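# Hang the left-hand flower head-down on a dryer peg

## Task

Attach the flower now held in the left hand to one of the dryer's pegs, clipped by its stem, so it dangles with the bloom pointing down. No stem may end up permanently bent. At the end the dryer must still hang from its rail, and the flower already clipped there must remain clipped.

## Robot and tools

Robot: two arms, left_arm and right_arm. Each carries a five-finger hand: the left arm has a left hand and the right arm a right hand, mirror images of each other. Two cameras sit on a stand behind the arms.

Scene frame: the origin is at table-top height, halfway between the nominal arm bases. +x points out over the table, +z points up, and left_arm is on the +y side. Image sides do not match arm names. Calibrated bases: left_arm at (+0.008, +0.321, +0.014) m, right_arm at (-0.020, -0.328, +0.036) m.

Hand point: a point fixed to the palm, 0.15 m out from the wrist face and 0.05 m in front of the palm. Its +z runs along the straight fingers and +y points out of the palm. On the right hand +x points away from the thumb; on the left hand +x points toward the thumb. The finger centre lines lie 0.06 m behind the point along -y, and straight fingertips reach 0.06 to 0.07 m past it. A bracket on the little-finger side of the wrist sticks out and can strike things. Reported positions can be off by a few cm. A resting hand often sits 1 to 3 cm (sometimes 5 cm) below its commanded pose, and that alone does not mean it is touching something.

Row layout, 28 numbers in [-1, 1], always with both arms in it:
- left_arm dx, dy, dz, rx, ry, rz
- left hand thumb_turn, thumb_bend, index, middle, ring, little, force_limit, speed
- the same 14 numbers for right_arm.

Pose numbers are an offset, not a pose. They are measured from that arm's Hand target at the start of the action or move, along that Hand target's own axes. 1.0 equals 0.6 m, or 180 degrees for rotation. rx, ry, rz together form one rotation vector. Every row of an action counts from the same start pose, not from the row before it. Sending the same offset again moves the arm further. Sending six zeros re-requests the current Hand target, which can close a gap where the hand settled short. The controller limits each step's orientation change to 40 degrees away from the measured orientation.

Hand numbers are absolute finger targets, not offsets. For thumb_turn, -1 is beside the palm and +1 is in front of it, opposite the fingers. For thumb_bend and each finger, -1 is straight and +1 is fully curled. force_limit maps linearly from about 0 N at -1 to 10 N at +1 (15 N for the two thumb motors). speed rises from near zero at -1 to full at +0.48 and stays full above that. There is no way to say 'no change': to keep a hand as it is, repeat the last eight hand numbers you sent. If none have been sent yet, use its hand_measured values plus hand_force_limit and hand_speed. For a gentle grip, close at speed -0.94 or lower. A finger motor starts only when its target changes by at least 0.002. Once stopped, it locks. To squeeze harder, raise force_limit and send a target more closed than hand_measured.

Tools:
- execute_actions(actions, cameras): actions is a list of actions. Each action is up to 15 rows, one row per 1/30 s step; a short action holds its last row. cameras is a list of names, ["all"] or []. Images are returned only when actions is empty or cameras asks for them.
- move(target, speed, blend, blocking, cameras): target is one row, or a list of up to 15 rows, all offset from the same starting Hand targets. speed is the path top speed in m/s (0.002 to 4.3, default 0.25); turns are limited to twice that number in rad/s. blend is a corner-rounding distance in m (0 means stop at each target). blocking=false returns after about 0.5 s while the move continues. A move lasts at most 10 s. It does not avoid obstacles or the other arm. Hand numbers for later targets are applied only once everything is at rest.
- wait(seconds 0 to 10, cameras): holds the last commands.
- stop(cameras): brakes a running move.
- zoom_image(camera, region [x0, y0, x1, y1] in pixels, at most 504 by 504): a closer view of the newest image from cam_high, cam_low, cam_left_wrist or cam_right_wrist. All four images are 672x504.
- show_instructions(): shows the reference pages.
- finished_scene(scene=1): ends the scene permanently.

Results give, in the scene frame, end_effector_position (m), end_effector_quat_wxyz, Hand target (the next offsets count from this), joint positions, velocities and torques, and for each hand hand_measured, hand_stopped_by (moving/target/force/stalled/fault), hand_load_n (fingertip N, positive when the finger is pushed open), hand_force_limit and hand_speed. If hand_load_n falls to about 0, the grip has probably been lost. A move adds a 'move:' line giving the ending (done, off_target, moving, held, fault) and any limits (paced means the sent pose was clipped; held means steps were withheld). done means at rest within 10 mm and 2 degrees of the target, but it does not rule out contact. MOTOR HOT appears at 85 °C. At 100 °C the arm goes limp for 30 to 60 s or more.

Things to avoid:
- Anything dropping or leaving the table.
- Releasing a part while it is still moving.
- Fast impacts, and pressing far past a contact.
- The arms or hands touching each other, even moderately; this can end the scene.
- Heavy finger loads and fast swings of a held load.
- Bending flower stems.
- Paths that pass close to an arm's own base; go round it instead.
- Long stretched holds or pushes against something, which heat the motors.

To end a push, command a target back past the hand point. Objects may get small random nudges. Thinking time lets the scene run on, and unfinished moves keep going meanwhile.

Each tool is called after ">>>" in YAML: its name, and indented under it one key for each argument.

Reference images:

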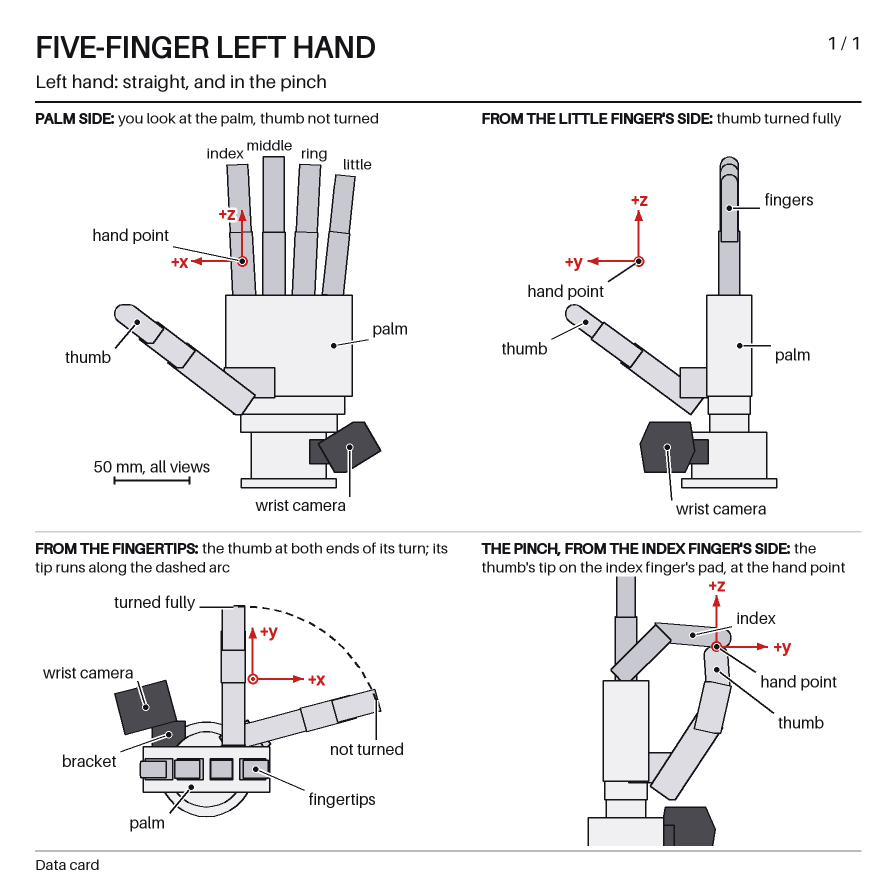

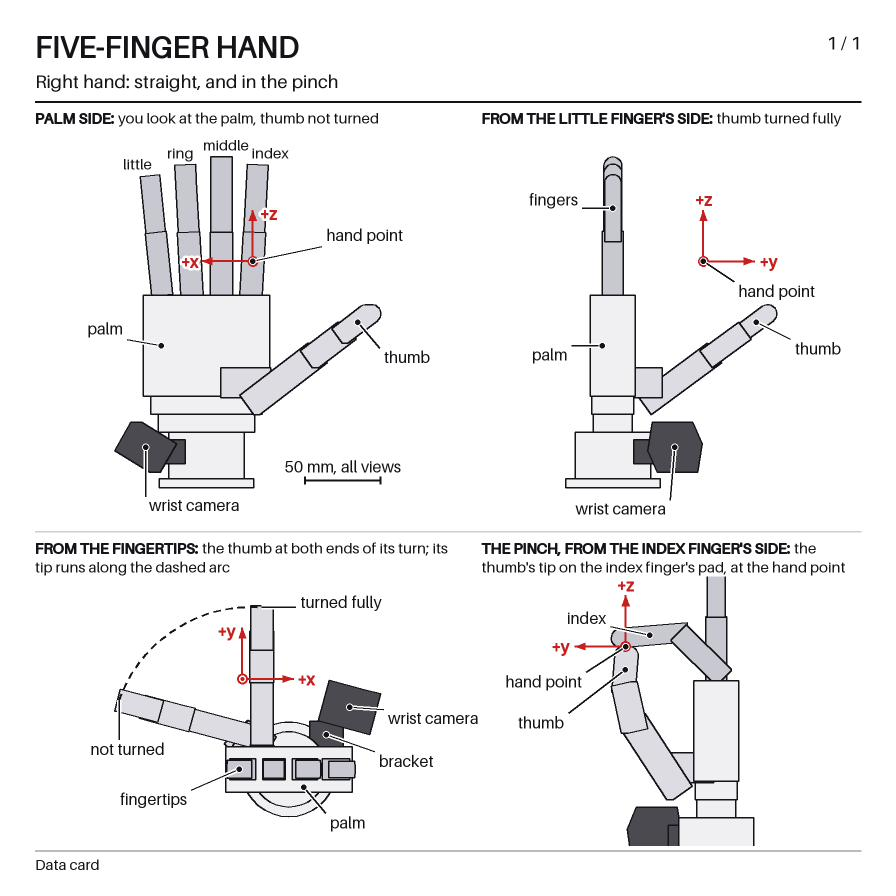

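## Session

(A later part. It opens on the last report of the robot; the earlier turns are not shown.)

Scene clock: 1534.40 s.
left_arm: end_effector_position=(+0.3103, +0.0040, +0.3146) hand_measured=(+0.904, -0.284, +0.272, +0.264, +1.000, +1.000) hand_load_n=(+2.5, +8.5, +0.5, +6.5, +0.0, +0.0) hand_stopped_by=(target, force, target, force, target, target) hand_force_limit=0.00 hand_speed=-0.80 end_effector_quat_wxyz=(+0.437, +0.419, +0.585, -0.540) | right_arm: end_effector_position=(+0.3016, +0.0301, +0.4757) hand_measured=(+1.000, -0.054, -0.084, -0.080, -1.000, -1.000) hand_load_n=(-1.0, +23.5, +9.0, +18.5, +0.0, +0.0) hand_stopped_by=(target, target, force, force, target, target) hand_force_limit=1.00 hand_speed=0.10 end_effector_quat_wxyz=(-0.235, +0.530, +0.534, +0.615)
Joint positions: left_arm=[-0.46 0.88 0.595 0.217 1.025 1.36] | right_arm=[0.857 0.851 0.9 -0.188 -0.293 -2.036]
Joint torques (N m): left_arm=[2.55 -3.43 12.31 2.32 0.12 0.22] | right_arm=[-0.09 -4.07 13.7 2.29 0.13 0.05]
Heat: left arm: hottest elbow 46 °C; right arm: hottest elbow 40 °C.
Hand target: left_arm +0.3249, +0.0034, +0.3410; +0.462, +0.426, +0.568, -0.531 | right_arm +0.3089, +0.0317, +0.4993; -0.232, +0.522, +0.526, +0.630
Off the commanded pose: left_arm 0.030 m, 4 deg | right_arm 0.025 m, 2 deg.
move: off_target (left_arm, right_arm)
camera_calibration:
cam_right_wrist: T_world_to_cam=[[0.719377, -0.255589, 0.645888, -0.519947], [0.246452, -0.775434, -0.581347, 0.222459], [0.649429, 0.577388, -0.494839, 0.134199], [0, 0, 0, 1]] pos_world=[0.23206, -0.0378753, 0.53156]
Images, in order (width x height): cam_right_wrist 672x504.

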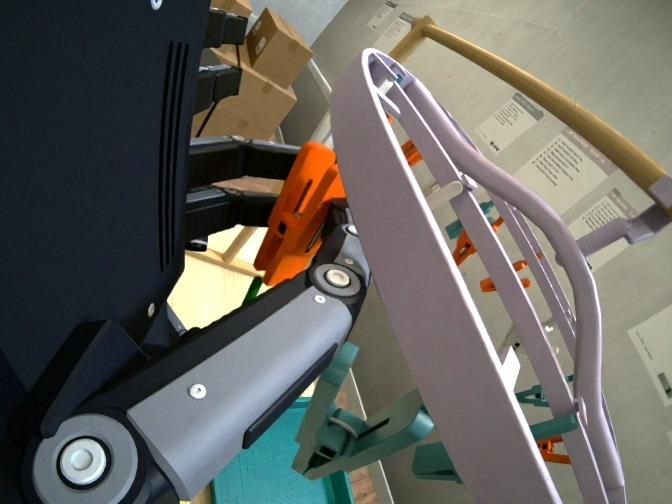

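>>> wait:
  seconds: 0.1
  cameras: ["cam_left_wrist","cam_high"]

>>> zoom_image:
  camera: "cam_left_wrist"
  region: [180, 0, 380, 200]

>>> zoom_image:
  camera: "cam_high"
  region: [430, 85, 480, 135]

Scene clock: 1537.30 s.
left_arm: end_effector_position=(+0.3104, +0.0040, +0.3147) hand_measured=(+0.904, -0.284, +0.272, +0.264, +1.000, +1.000) hand_load_n=(+2.5, +8.0, +0.5, +6.5, +0.0, +0.0) hand_stopped_by=(target, force, target, force, target, target) hand_force_limit=0.00 hand_speed=-0.80 end_effector_quat_wxyz=(+0.437, +0.419, +0.585, -0.540) | right_arm: end_effector_position=(+0.3016, +0.0301, +0.4757) hand_measured=(+1.000, -0.054, -0.084, -0.080, -1.000, -1.000) hand_load_n=(-1.0, +23.5, +8.5, +19.0, +0.0, +0.0) hand_stopped_by=(target, target, force, force, target, target) hand_force_limit=1.00 hand_speed=0.10 end_effector_quat_wxyz=(-0.235, +0.530, +0.534, +0.615)
Joint positions: left_arm=[-0.46 0.88 0.595 0.217 1.025 1.361] | right_arm=[0.857 0.851 0.9 -0.188 -0.293 -2.036]
Joint torques (N m): left_arm=[2.55 -3.43 12.3 2.33 0.12 0.25] | right_arm=[-0.21 -4.25 13.65 2.35 0.12 0.08]
Heat: left arm: hottest elbow 46 °C; right arm: hottest elbow 39 °C.
Hand target: left_arm +0.3250, +0.0034, +0.3410; +0.462, +0.426, +0.568, -0.531 | right_arm +0.3089, +0.0317, +0.4993; -0.232, +0.522, +0.526, +0.630
Off the commanded pose: left_arm 0.030 m, 4 deg | right_arm 0.025 m, 2 deg.
wait: 0.10 s; at rest from the start
camera_calibration:
cam_left_wrist: T_world_to_cam=[[-0.994872, -0.0948317, -0.0351607, 0.328886], [-0.0135801, 0.469745, -0.882698, 0.289349], [0.100224, -0.877694, -0.468624, 0.234914], [0, 0, 0, 1]] pos_world=[0.307585, 0.101451, 0.377058]
Images, in order (width x height): cam_high 672x504, cam_left_wrist 672x504.

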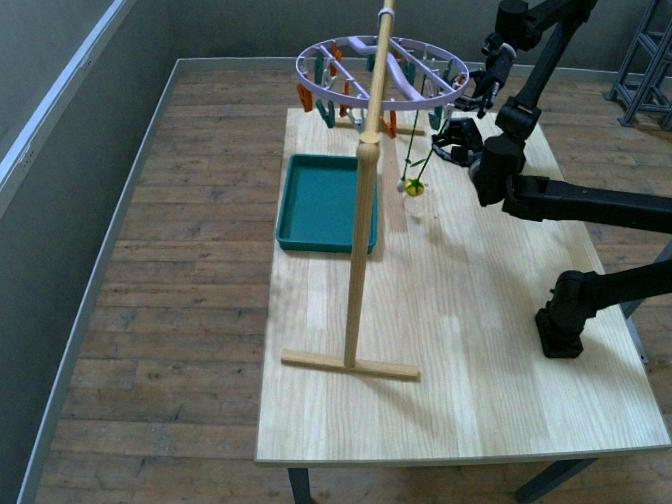

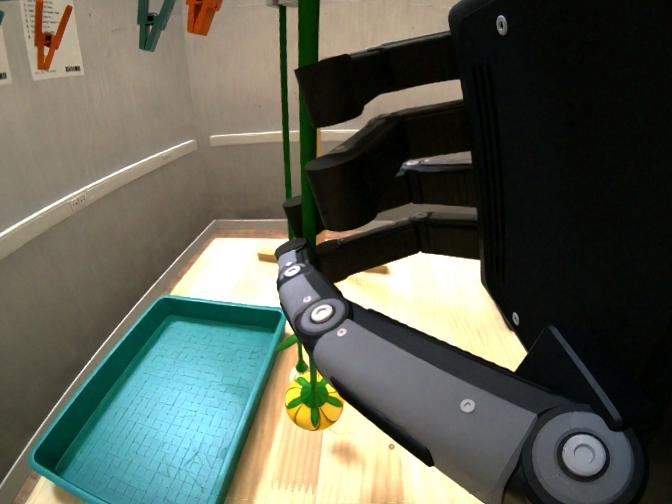

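Scaled by 2.520 from the camera's 672x504 image, which has a finer 960x720 frame.

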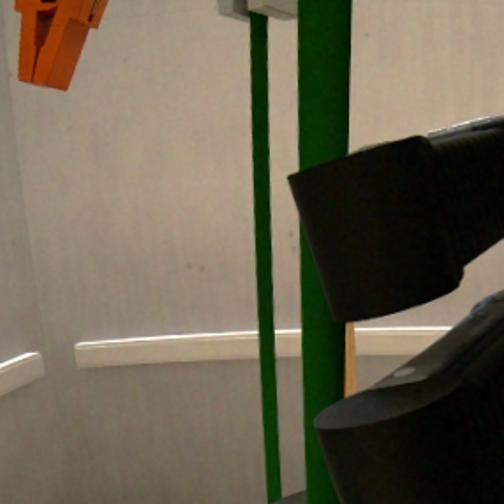

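Scaled by 10.080 from the camera's 672x504 image, which has a finer 960x720 frame.

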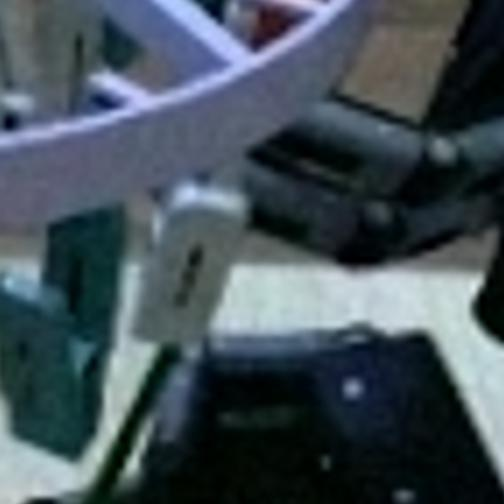

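>>> move:
  target: [0.0016,-0.0073,-0.0005,0,0,0,0.904,-0.284,0.272,0.264,1,1,0,-0.8,0,0,0,0,0,0,1,-0.05,0.2,0.3,-1,-1,1,0.1]
  speed: 0.04
  cameras: ["cam_right_wrist"]

>>> zoom_image:
  camera: "cam_right_wrist"
  region: [225, 250, 285, 310]

Scene clock: 1542.10 s.
left_arm: end_effector_position=(+0.3108, +0.0041, +0.3146) hand_measured=(+0.904, -0.284, +0.272, +0.264, +1.000, +1.000) hand_load_n=(+2.5, +8.5, +0.5, +7.0, +0.0, +0.0) hand_stopped_by=(target, force, target, force, target, target) hand_force_limit=0.00 hand_speed=-0.80 end_effector_quat_wxyz=(+0.438, +0.418, +0.585, -0.539) | right_arm: end_effector_position=(+0.3016, +0.0301, +0.4757) hand_measured=(+1.000, -0.054, -0.084, -0.080, -1.000, -1.000) hand_load_n=(-1.0, +24.0, +9.0, +18.5, +0.0, +0.0) hand_stopped_by=(target, target, force, force, target, target) hand_force_limit=1.00 hand_speed=0.10 end_effector_quat_wxyz=(-0.235, +0.530, +0.534, +0.615)
Joint positions: left_arm=[-0.46 0.88 0.595 0.217 1.023 1.361] | right_arm=[0.857 0.851 0.9 -0.188 -0.293 -2.036]
Joint torques (N m): left_arm=[1.9 -4.48 11.85 2.14 -0.07 0.24] | right_arm=[-0.26 -4.48 13.71 2.39 0.13 0.09]
Heat: left arm: hottest elbow 47 °C; right arm: hottest elbow 39 °C.
Hand target: left_arm +0.3205, +0.0034, +0.3409; +0.462, +0.426, +0.568, -0.531 | right_arm +0.3089, +0.0317, +0.4993; -0.232, +0.522, +0.526, +0.630
Off the commanded pose: left_arm 0.028 m, 4 deg | right_arm 0.025 m, 2 deg.
move: off_target (left_arm, right_arm)
camera_calibration:
cam_right_wrist: T_world_to_cam=[[0.719377, -0.255589, 0.645888, -0.519947], [0.246452, -0.775434, -0.581347, 0.222459], [0.649429, 0.577388, -0.494839, 0.134199], [0, 0, 0, 1]] pos_world=[0.23206, -0.0378753, 0.53156]
Images, in order (width x height): cam_right_wrist 672x504.

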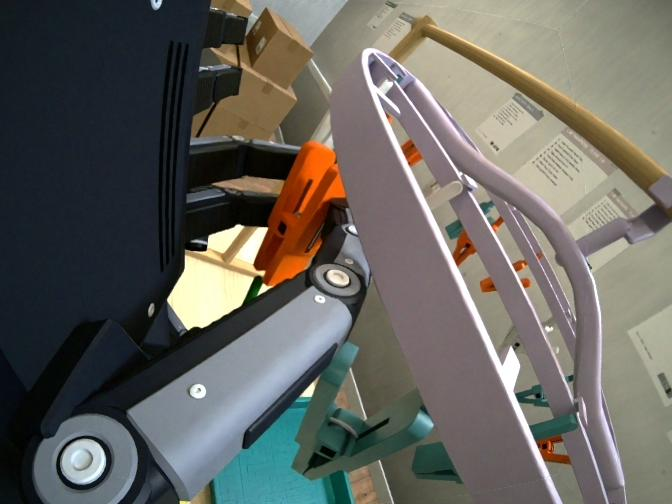

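Scaled by 8.400 from the camera's 672x504 image, which has a finer 960x720 frame.

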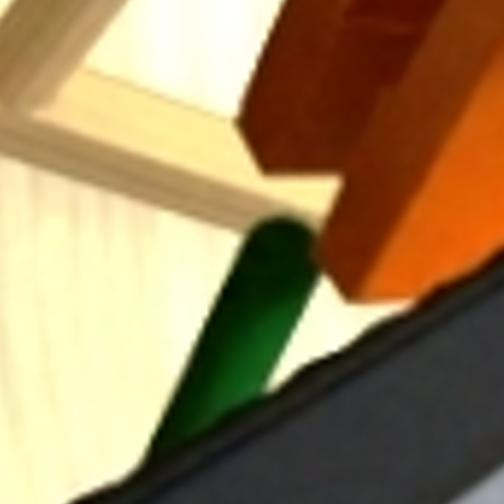

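>>> move:
  target: [0.0028,-0.0130,-0.0010,0,0,0,0.904,-0.284,0.272,0.264,1,1,0,-0.8,0,0,0,0,0,0,1,-0.05,0.2,0.3,-1,-1,1,0.1]
  speed: 0.04
  cameras: ["cam_right_wrist"]

>>> zoom_image:
  camera: "cam_right_wrist"
  region: [225, 250, 285, 310]

Scene clock: 1543.73 s.
left_arm: end_effector_position=(+0.3108, +0.0064, +0.3211) hand_measured=(+0.904, -0.284, +0.272, +0.264, +1.000, +1.000) hand_load_n=(+2.5, +8.5, +0.5, +6.5, +0.0, +0.0) hand_stopped_by=(target, force, target, force, target, target) hand_force_limit=0.00 hand_speed=-0.80 end_effector_quat_wxyz=(+0.447, +0.417, +0.583, -0.535) | right_arm: end_effector_position=(+0.3016, +0.0301, +0.4757) hand_measured=(+1.000, -0.054, -0.084, -0.080, -1.000, -1.000) hand_load_n=(-1.0, +23.5, +8.5, +18.5, +0.0, +0.0) hand_stopped_by=(target, target, force, force, target, target) hand_force_limit=1.00 hand_speed=0.10 end_effector_quat_wxyz=(-0.235, +0.530, +0.534, +0.615)
Joint positions: left_arm=[-0.46 0.863 0.595 0.217 1.009 1.361] | right_arm=[0.857 0.851 0.9 -0.188 -0.293 -2.036]
Joint torques (N m): left_arm=[0.67 -4.78 11.07 1.76 -0.11 0.23] | right_arm=[-0.38 -4.07 13.64 2.35 0.12 0.08]
Heat: left arm: hottest elbow 47 °C; right arm: hottest elbow 39 °C.
Hand target: left_arm +0.3124, +0.0034, +0.3410; +0.462, +0.426, +0.568, -0.531 | right_arm +0.3089, +0.0317, +0.4993; -0.232, +0.522, +0.526, +0.630
Off the commanded pose: left_arm 0.020 m, 3 deg | right_arm 0.025 m, 2 deg.
move: off_target (left_arm, right_arm)
camera_calibration:
cam_right_wrist: T_world_to_cam=[[0.719377, -0.255589, 0.645888, -0.519947], [0.246452, -0.775434, -0.581347, 0.222459], [0.649429, 0.577388, -0.494839, 0.134199], [0, 0, 0, 1]] pos_world=[0.23206, -0.0378753, 0.53156]
Images, in order (width x height): cam_right_wrist 672x504.

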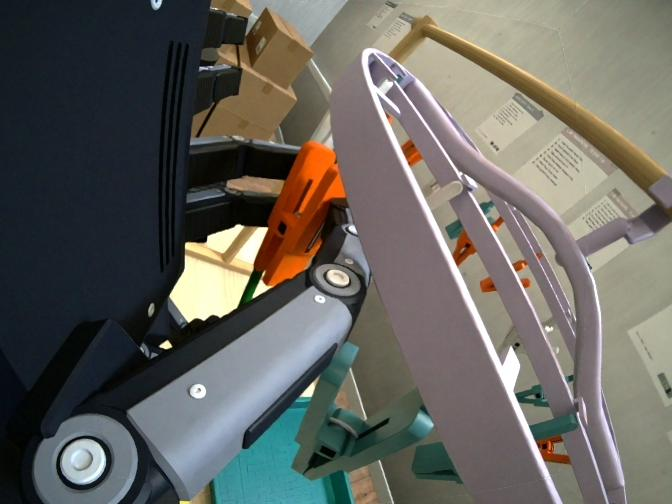

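Scaled by 8.400 from the camera's 672x504 image, which has a finer 960x720 frame.

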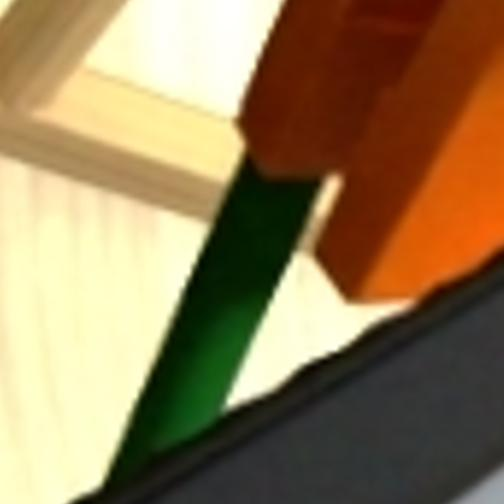

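>>> move:
  target: [0.0001,-0.0012,0.0166,0,0,0,0.904,-0.284,0.272,0.264,1,1,0,-0.8,0,0,0,0,0,0,1,-0.05,0.2,0.3,-1,-1,1,0.1]
  speed: 0.04
  cameras: ["cam_right_wrist"]

>>> zoom_image:
  camera: "cam_right_wrist"
  region: [225, 250, 285, 310]

Scene clock: 1547.57 s.
left_arm: end_effector_position=(+0.3102, +0.0024, +0.3209) hand_measured=(+0.904, -0.284, +0.272, +0.264, +1.000, +1.000) hand_load_n=(+2.0, +8.5, +0.0, +6.5, +0.0, +0.0) hand_stopped_by=(target, force, target, force, target, target) hand_force_limit=0.00 hand_speed=-0.80 end_effector_quat_wxyz=(+0.450, +0.414, +0.585, -0.532) | right_arm: end_effector_position=(+0.3016, +0.0301, +0.4757) hand_measured=(+1.000, -0.054, -0.084, -0.080, -1.000, -1.000) hand_load_n=(-1.0, +24.0, +8.5, +18.5, +0.0, +0.0) hand_stopped_by=(target, target, force, force, target, target) hand_force_limit=1.00 hand_speed=0.10 end_effector_quat_wxyz=(-0.235, +0.530, +0.534, +0.615)
Joint positions: left_arm=[-0.48 0.863 0.595 0.217 0.978 1.361] | right_arm=[0.857 0.851 0.9 -0.188 -0.293 -2.036]
Joint torques (N m): left_arm=[-0.26 -3.49 11.63 2.13 -0.06 0.22] | right_arm=[-0.15 -4.07 13.72 2.21 0.12 0.08]
Heat: left arm: hottest elbow 48 °C; right arm: hottest elbow 39 °C.
Hand target: left_arm +0.3125, -0.0066, +0.3410; +0.462, +0.426, +0.568, -0.531 | right_arm +0.3089, +0.0317, +0.4993; -0.232, +0.522, +0.526, +0.630
Off the commanded pose: left_arm 0.022 m, 3 deg | right_arm 0.025 m, 2 deg.
move: off_target (left_arm, right_arm)
camera_calibration:
cam_right_wrist: T_world_to_cam=[[0.719377, -0.255589, 0.645888, -0.519947], [0.246452, -0.775434, -0.581347, 0.222459], [0.649429, 0.577388, -0.494839, 0.134199], [0, 0, 0, 1]] pos_world=[0.23206, -0.0378753, 0.53156]
Images, in order (width x height): cam_right_wrist 672x504.

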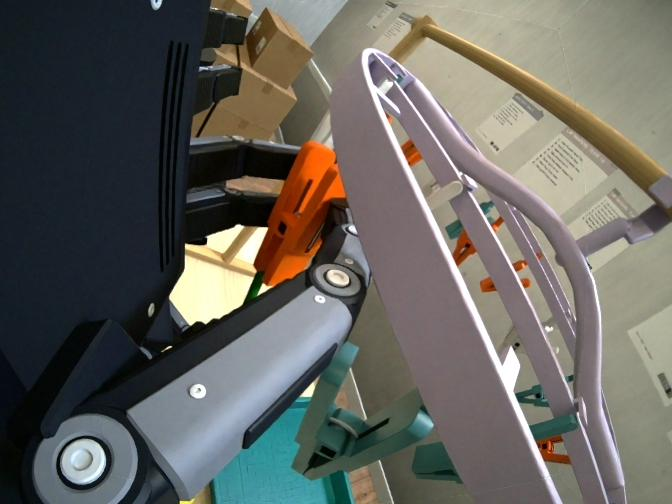

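Scaled by 8.400 from the camera's 672x504 image, which has a finer 960x720 frame.

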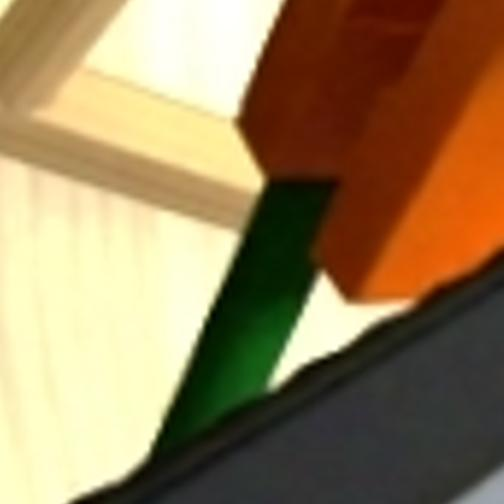

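>>> move:
  target: [0,-0.0005,0.0066,0,0,0,0.904,-0.284,0.272,0.264,1,1,0,-0.8,0,0,0,0,0,0,1,-0.05,0.2,0.3,-1,-1,1,0.1]
  speed: 0.04
  cameras: ["cam_right_wrist"]

>>> zoom_image:
  camera: "cam_right_wrist"
  region: [225, 250, 285, 310]

Scene clock: 1549.43 s.
left_arm: end_effector_position=(+0.3089, -0.0004, +0.3207) hand_measured=(+0.904, -0.284, +0.272, +0.264, +1.000, +1.000) hand_load_n=(+2.5, +8.0, +0.0, +7.0, +0.0, +0.0) hand_stopped_by=(target, force, target, force, target, target) hand_force_limit=0.00 hand_speed=-0.80 end_effector_quat_wxyz=(+0.450, +0.414, +0.586, -0.532) | right_arm: end_effector_position=(+0.3016, +0.0301, +0.4757) hand_measured=(+1.000, -0.054, -0.084, -0.080, -1.000, -1.000) hand_load_n=(-1.0, +23.5, +9.0, +18.5, +0.0, +0.0) hand_stopped_by=(target, target, force, force, target, target) hand_force_limit=1.00 hand_speed=0.10 end_effector_quat_wxyz=(-0.235, +0.530, +0.534, +0.615)
Joint positions: left_arm=[-0.492 0.864 0.595 0.217 0.966 1.361] | right_arm=[0.857 0.851 0.9 -0.188 -0.293 -2.036]
Joint torques (N m): left_arm=[-0.26 -2.78 11.86 2.26 -0.09 0.21] | right_arm=[-0.15 -3.96 13.67 2.3 0.11 0.07]
Heat: left arm: hottest elbow 48 °C; right arm: hottest elbow 39 °C.
Hand target: left_arm +0.3125, -0.0105, +0.3410; +0.462, +0.426, +0.568, -0.531 | right_arm +0.3089, +0.0317, +0.4993; -0.232, +0.522, +0.526, +0.630
Off the commanded pose: left_arm 0.023 m, 3 deg | right_arm 0.025 m, 2 deg.
move: off_target (left_arm, right_arm)
camera_calibration:
cam_right_wrist: T_world_to_cam=[[0.719377, -0.255589, 0.645888, -0.519947], [0.246452, -0.775434, -0.581347, 0.222459], [0.649429, 0.577388, -0.494839, 0.134199], [0, 0, 0, 1]] pos_world=[0.23206, -0.0378753, 0.53156]
Images, in order (width x height): cam_right_wrist 672x504.

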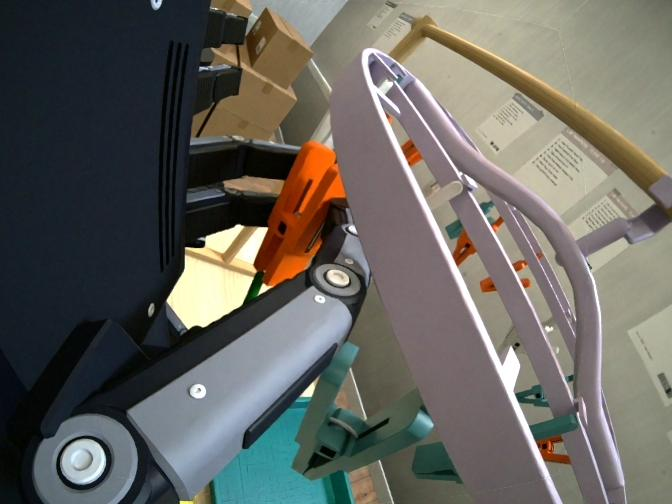

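Scaled by 8.400 from the camera's 672x504 image, which has a finer 960x720 frame.

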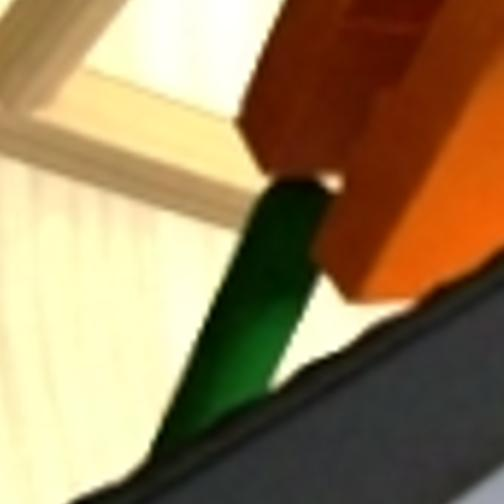

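>>> move:
  target: [-0.0012,0.0056,0.0021,0,0,0,0.904,-0.284,0.272,0.264,1,1,0,-0.8,0,0,0,0,0,0,1,-0.05,0.2,0.3,-1,-1,1,0.1]
  speed: 0.04
  cameras: ["cam_right_wrist"]

>>> zoom_image:
  camera: "cam_right_wrist"
  region: [225, 250, 285, 310]

Scene clock: 1552.13 s.
left_arm: end_effector_position=(+0.3108, -0.0015, +0.3163) hand_measured=(+0.904, -0.284, +0.272, +0.264, +1.000, +1.000) hand_load_n=(+2.5, +8.0, +0.0, +6.5, +0.0, +0.0) hand_stopped_by=(target, force, target, force, target, target) hand_force_limit=0.00 hand_speed=-0.80 end_effector_quat_wxyz=(+0.447, +0.413, +0.589, -0.532) | right_arm: end_effector_position=(+0.3016, +0.0301, +0.4757) hand_measured=(+1.000, -0.054, -0.084, -0.080, -1.000, -1.000) hand_load_n=(-1.0, +23.5, +9.0, +18.5, +0.0, +0.0) hand_stopped_by=(target, target, force, force, target, target) hand_force_limit=1.00 hand_speed=0.10 end_effector_quat_wxyz=(-0.235, +0.530, +0.534, +0.615)
Joint positions: left_arm=[-0.492 0.876 0.595 0.219 0.966 1.361] | right_arm=[0.857 0.851 0.9 -0.188 -0.293 -2.036]
Joint torques (N m): left_arm=[-0.03 -3.19 12.23 2.33 0.05 0.22] | right_arm=[-0.26 -4.31 13.68 2.3 0.11 0.08]
Heat: left arm: hottest elbow 48 °C; right arm: hottest elbow 39 °C.
Hand target: left_arm +0.3160, -0.0115, +0.3409; +0.462, +0.426, +0.569, -0.531 | right_arm +0.3089, +0.0317, +0.4993; -0.232, +0.522, +0.526, +0.630
Off the commanded pose: left_arm 0.027 m, 3 deg | right_arm 0.025 m, 2 deg.
move: off_target (left_arm, right_arm)
camera_calibration:
cam_right_wrist: T_world_to_cam=[[0.719377, -0.255589, 0.645888, -0.519947], [0.246452, -0.775434, -0.581347, 0.222459], [0.649429, 0.577388, -0.494839, 0.134199], [0, 0, 0, 1]] pos_world=[0.23206, -0.0378753, 0.53156]
Images, in order (width x height): cam_right_wrist 672x504.

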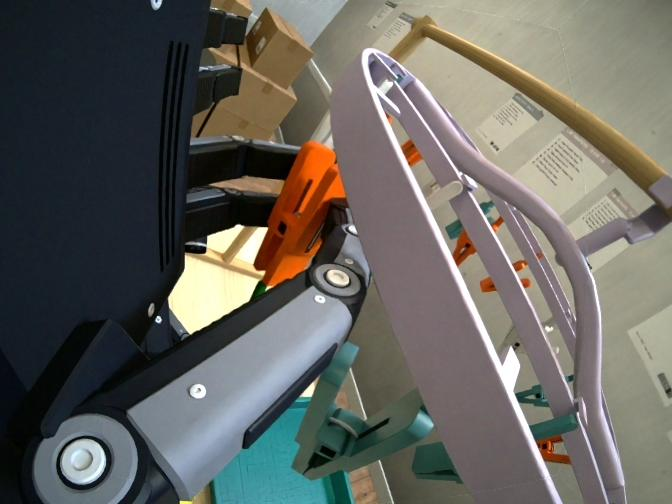

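Scaled by 8.400 from the camera's 672x504 image, which has a finer 960x720 frame.

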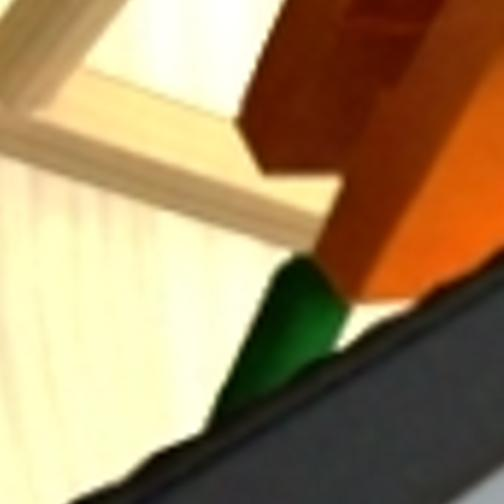

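>>> move:
  target: [-0.0058,-0.0002,-0.0005,0,0,0,0.904,-0.284,0.272,0.264,1,1,0,-0.8,0,0,0,0,0,0,1,-0.05,0.2,0.3,-1,-1,1,0.1]
  speed: 0.04
  cameras: ["cam_right_wrist"]

>>> zoom_image:
  camera: "cam_right_wrist"
  region: [225, 250, 285, 310]

Scene clock: 1555.07 s.
left_arm: end_effector_position=(+0.3108, -0.0015, +0.3164) hand_measured=(+0.904, -0.284, +0.272, +0.264, +1.000, +1.000) hand_load_n=(+2.5, +8.5, +0.0, +7.0, -0.5, +0.0) hand_stopped_by=(target, force, target, force, target, target) hand_force_limit=0.00 hand_speed=-0.80 end_effector_quat_wxyz=(+0.447, +0.413, +0.589, -0.532) | right_arm: end_effector_position=(+0.3016, +0.0301, +0.4757) hand_measured=(+1.000, -0.054, -0.084, -0.080, -1.000, -1.000) hand_load_n=(-1.0, +23.5, +8.5, +18.5, +0.0, +0.0) hand_stopped_by=(target, target, force, force, target, target) hand_force_limit=1.00 hand_speed=0.10 end_effector_quat_wxyz=(-0.235, +0.530, +0.534, +0.615)
Joint positions: left_arm=[-0.492 0.876 0.595 0.22 0.966 1.361] | right_arm=[0.857 0.851 0.9 -0.188 -0.293 -2.036]
Joint torques (N m): left_arm=[0.15 -3.43 12.79 2 0.11 0.21] | right_arm=[-0.15 -4.07 13.64 2.35 0.14 0.07]
Heat: left arm: hottest elbow 48 °C; right arm: hottest elbow 39 °C.
Hand target: left_arm +0.3166, -0.0112, +0.3444; +0.462, +0.426, +0.568, -0.531 | right_arm +0.3089, +0.0317, +0.4993; -0.232, +0.522, +0.526, +0.630
Off the commanded pose: left_arm 0.030 m, 3 deg | right_arm 0.025 m, 2 deg.
move: off_target (left_arm, right_arm)
camera_calibration:
cam_right_wrist: T_world_to_cam=[[0.719377, -0.255589, 0.645888, -0.519947], [0.246452, -0.775434, -0.581347, 0.222459], [0.649429, 0.577388, -0.494839, 0.134199], [0, 0, 0, 1]] pos_world=[0.23206, -0.0378753, 0.53156]
Images, in order (width x height): cam_right_wrist 672x504.

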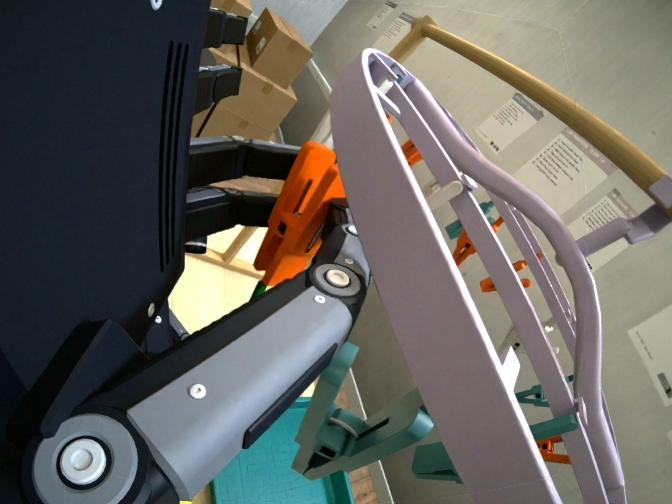

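Scaled by 8.400 from the camera's 672x504 image, which has a finer 960x720 frame.

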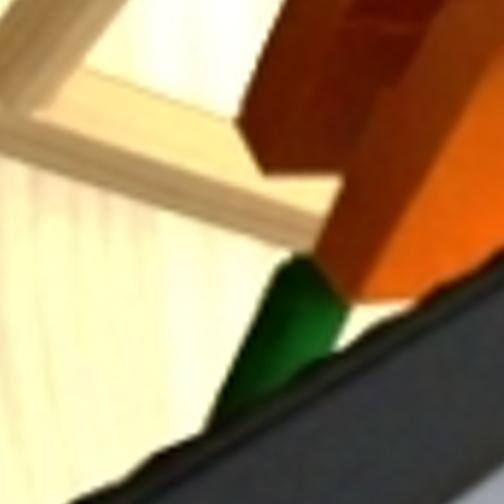

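>>> move:
  target: [-0.0083,-0.0008,-0.0018,0,0,0,0.904,-0.284,0.272,0.264,1,1,0,-0.8,0,0,0,0,0,0,1,-0.05,0.2,0.3,-1,-1,1,0.1]
  speed: 0.04
  cameras: ["cam_right_wrist"]

>>> zoom_image:
  camera: "cam_right_wrist"
  region: [225, 250, 285, 310]

Scene clock: 1556.50 s.
left_arm: end_effector_position=(+0.3115, -0.0026, +0.3228) hand_measured=(+0.904, -0.284, +0.272, +0.264, +1.000, +1.000) hand_load_n=(+2.5, +8.5, +0.5, +7.0, +0.0, +0.0) hand_stopped_by=(target, force, target, force, target, target) hand_force_limit=0.00 hand_speed=-0.80 end_effector_quat_wxyz=(+0.449, +0.416, +0.584, -0.533) | right_arm: end_effector_position=(+0.3016, +0.0301, +0.4757) hand_measured=(+1.000, -0.054, -0.084, -0.080, -1.000, -1.000) hand_load_n=(-1.0, +23.5, +9.0, +19.0, +0.0, +0.5) hand_stopped_by=(target, target, force, force, target, target) hand_force_limit=1.00 hand_speed=0.10 end_effector_quat_wxyz=(-0.235, +0.530, +0.534, +0.615)
Joint positions: left_arm=[-0.492 0.876 0.606 0.22 0.97 1.361] | right_arm=[0.857 0.851 0.9 -0.188 -0.293 -2.036]
Joint torques (N m): left_arm=[0.5 -3.72 12.88 1.46 0.11 0.21] | right_arm=[-0.21 -4.25 13.65 2.25 0.12 0.05]
Heat: left arm: hottest elbow 48 °C; right arm: hottest elbow 39 °C.
Hand target: left_arm +0.3172, -0.0102, +0.3495; +0.462, +0.426, +0.568, -0.531 | right_arm +0.3089, +0.0317, +0.4993; -0.232, +0.522, +0.526, +0.630
Off the commanded pose: left_arm 0.028 m, 3 deg | right_arm 0.025 m, 2 deg.
move: off_target (left_arm, right_arm)
camera_calibration:
cam_right_wrist: T_world_to_cam=[[0.719377, -0.255589, 0.645888, -0.519947], [0.246452, -0.775434, -0.581347, 0.222459], [0.649429, 0.577388, -0.494839, 0.134199], [0, 0, 0, 1]] pos_world=[0.23206, -0.0378753, 0.53156]
Images, in order (width x height): cam_right_wrist 672x504.

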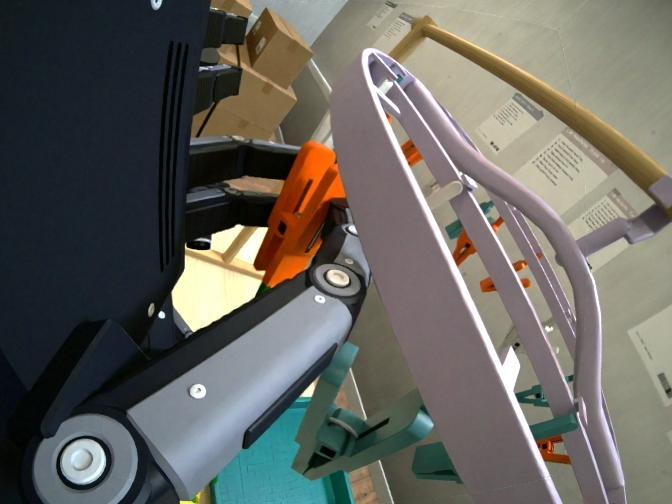

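Scaled by 8.400 from the camera's 672x504 image, which has a finer 960x720 frame.

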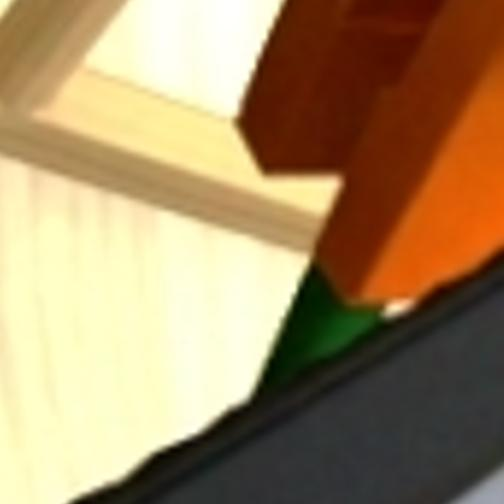

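>>> move:
  target: [-0.0011,0.0057,-0.0113,0,0,0,0.904,-0.284,0.272,0.264,1,1,0,-0.8,0,0,0,0,0,0,1,-0.05,0.2,0.3,-1,-1,1,0.1]
  speed: 0.04
  cameras: ["cam_right_wrist"]

>>> zoom_image:
  camera: "cam_right_wrist"
  region: [225, 250, 285, 310]

Scene clock: 1558.67 s.
left_arm: end_effector_position=(+0.3075, -0.0035, +0.3229) hand_measured=(+0.904, -0.284, +0.272, +0.264, +1.000, +1.000) hand_load_n=(+2.5, +8.5, +0.5, +6.5, +0.0, +0.0) hand_stopped_by=(target, force, target, force, target, target) hand_force_limit=0.00 hand_speed=-0.80 end_effector_quat_wxyz=(+0.443, +0.422, +0.579, -0.538) | right_arm: end_effector_position=(+0.3016, +0.0301, +0.4757) hand_measured=(+1.000, -0.054, -0.084, -0.080, -1.000, -1.000) hand_load_n=(-1.0, +23.5, +9.0, +18.5, +0.0, +0.0) hand_stopped_by=(target, target, force, force, target, target) hand_force_limit=1.00 hand_speed=0.10 end_effector_quat_wxyz=(-0.235, +0.530, +0.534, +0.615)
Joint positions: left_arm=[-0.489 0.876 0.606 0.22 0.996 1.361] | right_arm=[0.857 0.851 0.9 -0.188 -0.293 -2.036]
Joint torques (N m): left_arm=[2.55 -3.96 12.81 1.32 0.1 0.23] | right_arm=[-0.44 -4.25 13.78 2.21 0.11 0.06]
Heat: left arm: hottest elbow 48 °C; right arm: hottest elbow 39 °C.
Hand target: left_arm +0.3200, -0.0032, +0.3494; +0.462, +0.426, +0.568, -0.531 | right_arm +0.3089, +0.0317, +0.4993; -0.232, +0.522, +0.526, +0.630
Off the commanded pose: left_arm 0.029 m, 3 deg | right_arm 0.025 m, 2 deg.
move: off_target (left_arm, right_arm)
camera_calibration:
cam_right_wrist: T_world_to_cam=[[0.719377, -0.255589, 0.645888, -0.519947], [0.246452, -0.775434, -0.581347, 0.222459], [0.649429, 0.577388, -0.494839, 0.134199], [0, 0, 0, 1]] pos_world=[0.23206, -0.0378753, 0.53156]
Images, in order (width x height): cam_right_wrist 672x504.

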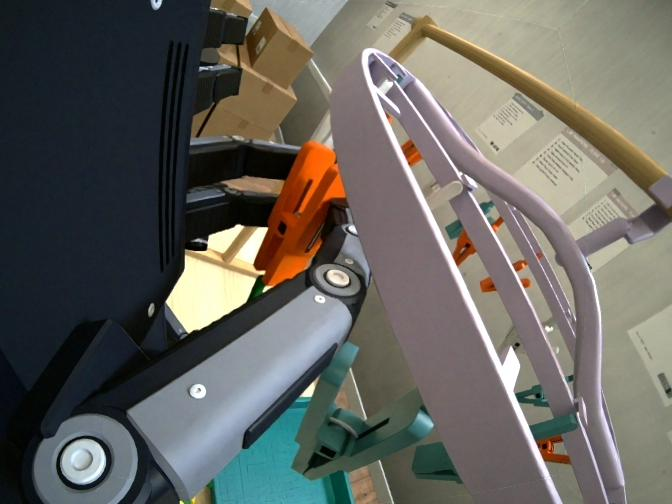

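Scaled by 8.400 from the camera's 672x504 image, which has a finer 960x720 frame.

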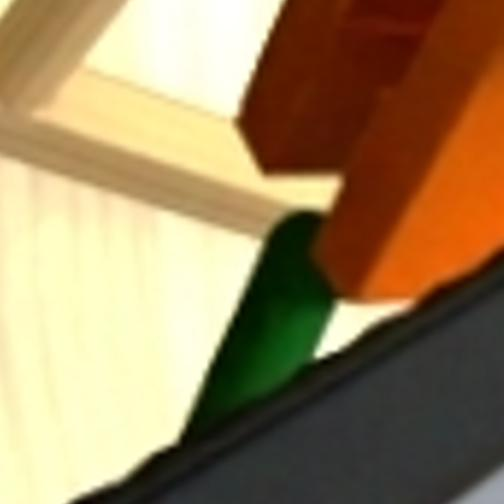

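>>> move:
  target: [-0.0002,0.0090,-0.0060,0,0,0,0.904,-0.284,0.272,0.264,1,1,0,-0.8,0,0,0,0,0,0,1,-0.05,0.2,0.3,-1,-1,1,0.1]
  speed: 0.04
  cameras: ["cam_right_wrist"]

>>> zoom_image:
  camera: "cam_right_wrist"
  region: [225, 250, 285, 310]

Scene clock: 1560.60 s.
left_arm: end_effector_position=(+0.3098, +0.0010, +0.3229) hand_measured=(+0.904, -0.284, +0.272, +0.264, +1.000, +1.000) hand_load_n=(+2.0, +8.0, +0.5, +7.0, +0.0, +0.0) hand_stopped_by=(target, force, target, force, target, target) hand_force_limit=0.00 hand_speed=-0.80 end_effector_quat_wxyz=(+0.443, +0.422, +0.579, -0.539) | right_arm: end_effector_position=(+0.3016, +0.0301, +0.4757) hand_measured=(+1.000, -0.054, -0.084, -0.080, -1.000, -1.000) hand_load_n=(-1.0, +23.5, +9.0, +18.5, +0.0, +0.0) hand_stopped_by=(target, target, force, force, target, target) hand_force_limit=1.00 hand_speed=0.10 end_effector_quat_wxyz=(-0.235, +0.530, +0.534, +0.615)
Joint positions: left_arm=[-0.469 0.876 0.606 0.22 1.017 1.361] | right_arm=[0.857 0.851 0.9 -0.188 -0.293 -2.036]
Joint torques (N m): left_arm=[2.73 -3.19 12.93 1.54 0.15 0.24] | right_arm=[-0.26 -4.25 13.72 2.26 0.13 0.09]
Heat: left arm: hottest elbow 48 °C; right arm: hottest elbow 39 °C.
Hand target: left_arm +0.3251, +0.0008, +0.3485; +0.462, +0.426, +0.568, -0.531 | right_arm +0.3089, +0.0317, +0.4993; -0.232, +0.522, +0.526, +0.630
Off the commanded pose: left_arm 0.030 m, 3 deg | right_arm 0.025 m, 2 deg.
move: off_target (left_arm, right_arm)
camera_calibration:
cam_right_wrist: T_world_to_cam=[[0.719377, -0.255589, 0.645888, -0.519947], [0.246452, -0.775434, -0.581347, 0.222459], [0.649429, 0.577388, -0.494839, 0.134199], [0, 0, 0, 1]] pos_world=[0.23206, -0.0378753, 0.53156]
Images, in order (width x height): cam_right_wrist 672x504.

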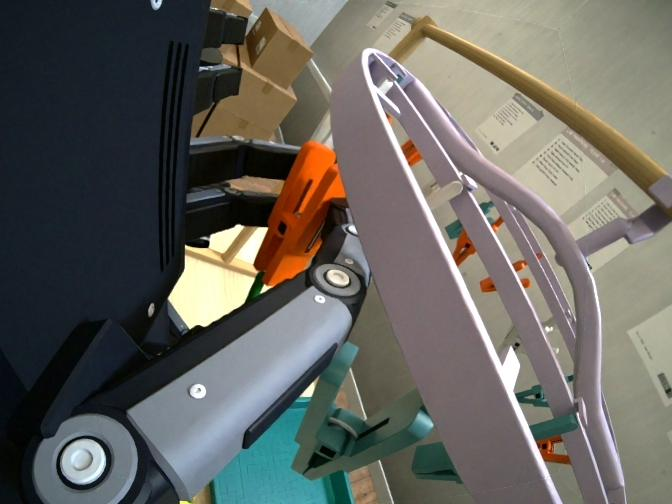

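Scaled by 8.400 from the camera's 672x504 image, which has a finer 960x720 frame.

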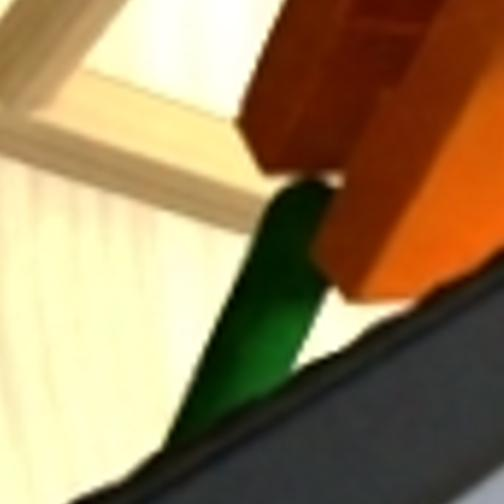

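>>> move:
  target: [-0.0073,0.0006,-0.0010,0,0,0,0.904,-0.284,0.272,0.264,1,1,0,-0.8,0,0,0,0,0,0,1,-0.05,0.2,0.3,-1,-1,1,0.1]
  speed: 0.04
  cameras: ["cam_right_wrist"]

>>> zoom_image:
  camera: "cam_right_wrist"
  region: [225, 250, 285, 310]

Scene clock: 1563.37 s.
left_arm: end_effector_position=(+0.3120, +0.0014, +0.3291) hand_measured=(+0.904, -0.284, +0.272, +0.264, +1.000, +1.000) hand_load_n=(+2.5, +8.0, +0.5, +6.5, +0.0, +0.0) hand_stopped_by=(target, force, target, force, target, target) hand_force_limit=0.00 hand_speed=-0.80 end_effector_quat_wxyz=(+0.446, +0.423, +0.577, -0.539) | right_arm: end_effector_position=(+0.3017, +0.0302, +0.4755) hand_measured=(+1.000, -0.054, -0.084, -0.080, -1.000, -1.000) hand_load_n=(-1.0, +23.5, +8.5, +19.0, +0.0, +0.0) hand_stopped_by=(target, target, force, force, target, target) hand_force_limit=1.00 hand_speed=0.10 end_effector_quat_wxyz=(-0.235, +0.530, +0.534, +0.615)
Joint positions: left_arm=[-0.465 0.876 0.618 0.215 1.021 1.361] | right_arm=[0.857 0.851 0.9 -0.188 -0.293 -2.036]
Joint torques (N m): left_arm=[2.67 -3.25 12.92 1.32 0.11 0.23] | right_arm=[-0.26 -3.96 13.63 2.3 0.14 0.08]
Heat: left arm: hottest elbow 49 °C; right arm: hottest elbow 39 °C.
Hand target: left_arm +0.3264, +0.0015, +0.3526; +0.462, +0.426, +0.569, -0.531 | right_arm +0.3090, +0.0318, +0.4993; -0.232, +0.522, +0.526, +0.630
Off the commanded pose: left_arm 0.028 m, 2 deg | right_arm 0.025 m, 2 deg.
move: off_target (left_arm, right_arm)
camera_calibration:
cam_right_wrist: T_world_to_cam=[[0.71949, -0.255382, 0.645843, -0.519859], [0.24633, -0.775638, -0.581126, 0.222298], [0.64935, 0.577205, -0.495156, 0.134157], [0, 0, 0, 1]] pos_world=[0.23216, -0.0377757, 0.531359]
Images, in order (width x height): cam_right_wrist 672x504.

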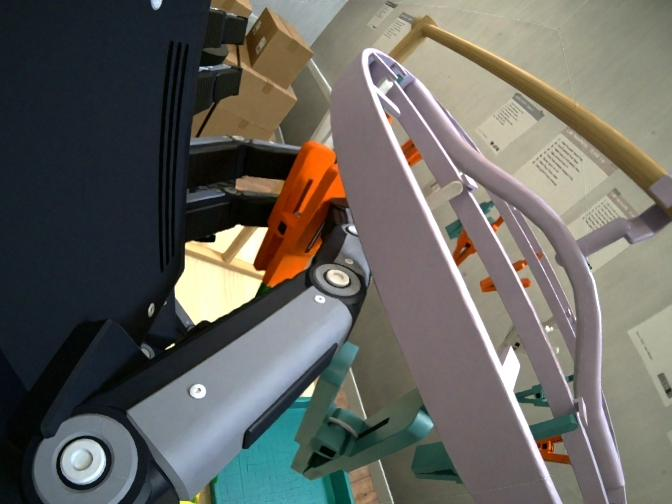

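Scaled by 8.400 from the camera's 672x504 image, which has a finer 960x720 frame.

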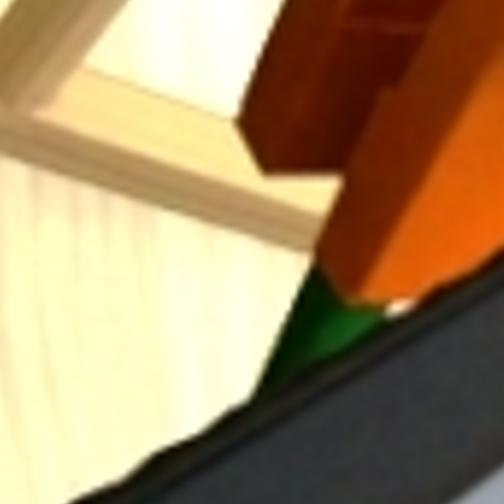

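>>> move:
  target: [-0.0062,-0.0023,-0.0021,0,0,0,0.904,-0.284,0.272,0.264,1,1,0,-0.8,0,0,0,0,0,0,1,-0.05,0.2,0.3,-1,-1,1,0.1]
  speed: 0.04
  cameras: ["cam_right_wrist","cam_left_wrist"]

>>> zoom_image:
  camera: "cam_right_wrist"
  region: [225, 250, 285, 310]

>>> zoom_image:
  camera: "cam_left_wrist"
  region: [180, 0, 380, 200]

Scene clock: 1565.47 s.
left_arm: end_effector_position=(+0.3124, +0.0017, +0.3300) hand_measured=(+0.904, -0.284, +0.272, +0.264, +1.000, +1.000) hand_load_n=(+2.5, +8.5, +0.5, +7.0, +0.0, +0.0) hand_stopped_by=(target, force, target, force, target, target) hand_force_limit=0.00 hand_speed=-0.80 end_effector_quat_wxyz=(+0.443, +0.422, +0.579, -0.539) | right_arm: end_effector_position=(+0.3017, +0.0302, +0.4755) hand_measured=(+1.000, -0.054, -0.084, -0.080, -1.000, -1.000) hand_load_n=(-0.5, +24.0, +9.0, +18.5, +0.0, +0.0) hand_stopped_by=(target, target, force, force, target, target) hand_force_limit=1.00 hand_speed=0.10 end_effector_quat_wxyz=(-0.235, +0.530, +0.534, +0.615)
Joint positions: left_arm=[-0.463 0.876 0.624 0.201 1.023 1.361] | right_arm=[0.857 0.851 0.9 -0.188 -0.293 -2.036]
Joint torques (N m): left_arm=[2.67 -3.9 12.93 1.11 0.11 0.24] | right_arm=[-0.5 -3.9 13.71 2.28 0.11 0.08]
Heat: left arm: hottest elbow 49 °C; right arm: hottest elbow 39 °C.
Hand target: left_arm +0.3256, +0.0026, +0.3565; +0.462, +0.426, +0.568, -0.531 | right_arm +0.3090, +0.0318, +0.4993; -0.232, +0.522, +0.526, +0.630
Off the commanded pose: left_arm 0.030 m, 3 deg | right_arm 0.025 m, 2 deg.
move: off_target (left_arm, right_arm)
camera_calibration:
cam_left_wrist: T_world_to_cam=[[-0.99435, -0.09367, -0.0499459, 0.335918], [0.000963214, 0.462523, -0.886607, 0.300726], [0.10615, -0.881645, -0.45982, 0.235104], [0, 0, 0, 1]] pos_world=[0.308774, 0.0996513, 0.391509]
cam_right_wrist: T_world_to_cam=[[0.71949, -0.255382, 0.645843, -0.519859], [0.24633, -0.775638, -0.581126, 0.222298], [0.64935, 0.577205, -0.495156, 0.134157], [0, 0, 0, 1]] pos_world=[0.23216, -0.0377757, 0.531359]
Images, in order (width x height): cam_left_wrist 672x504, cam_right_wrist 672x504.

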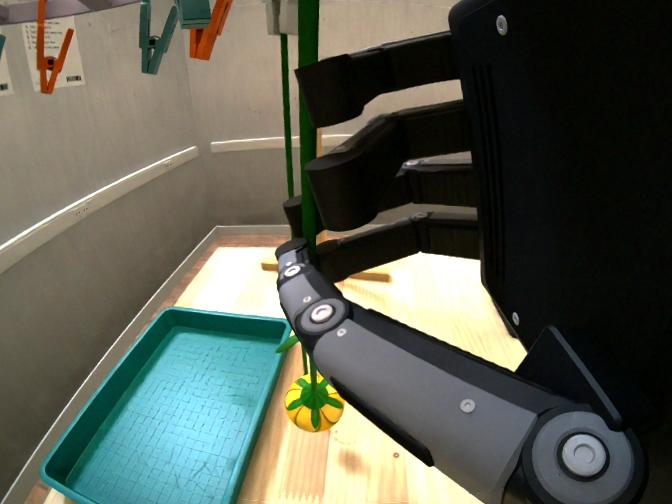

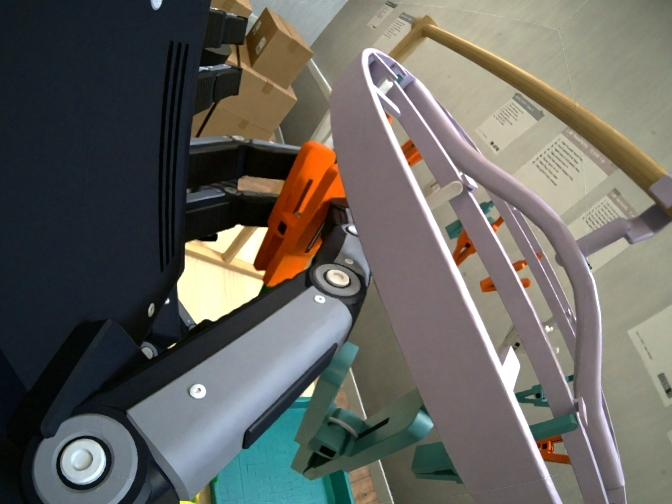

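Scaled by 8.400 from the camera's 672x504 image, which has a finer 960x720 frame.

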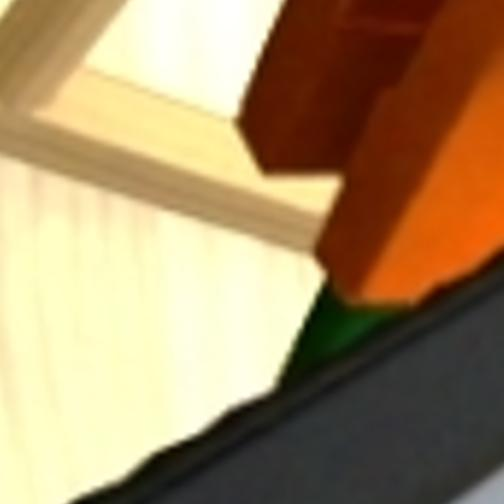

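Scaled by 2.520 from the camera's 672x504 image, which has a finer 960x720 frame.

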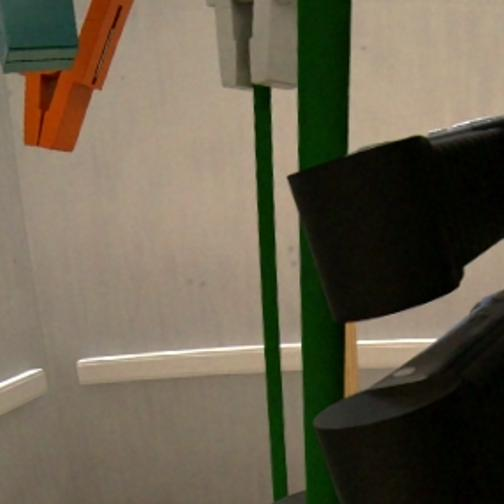

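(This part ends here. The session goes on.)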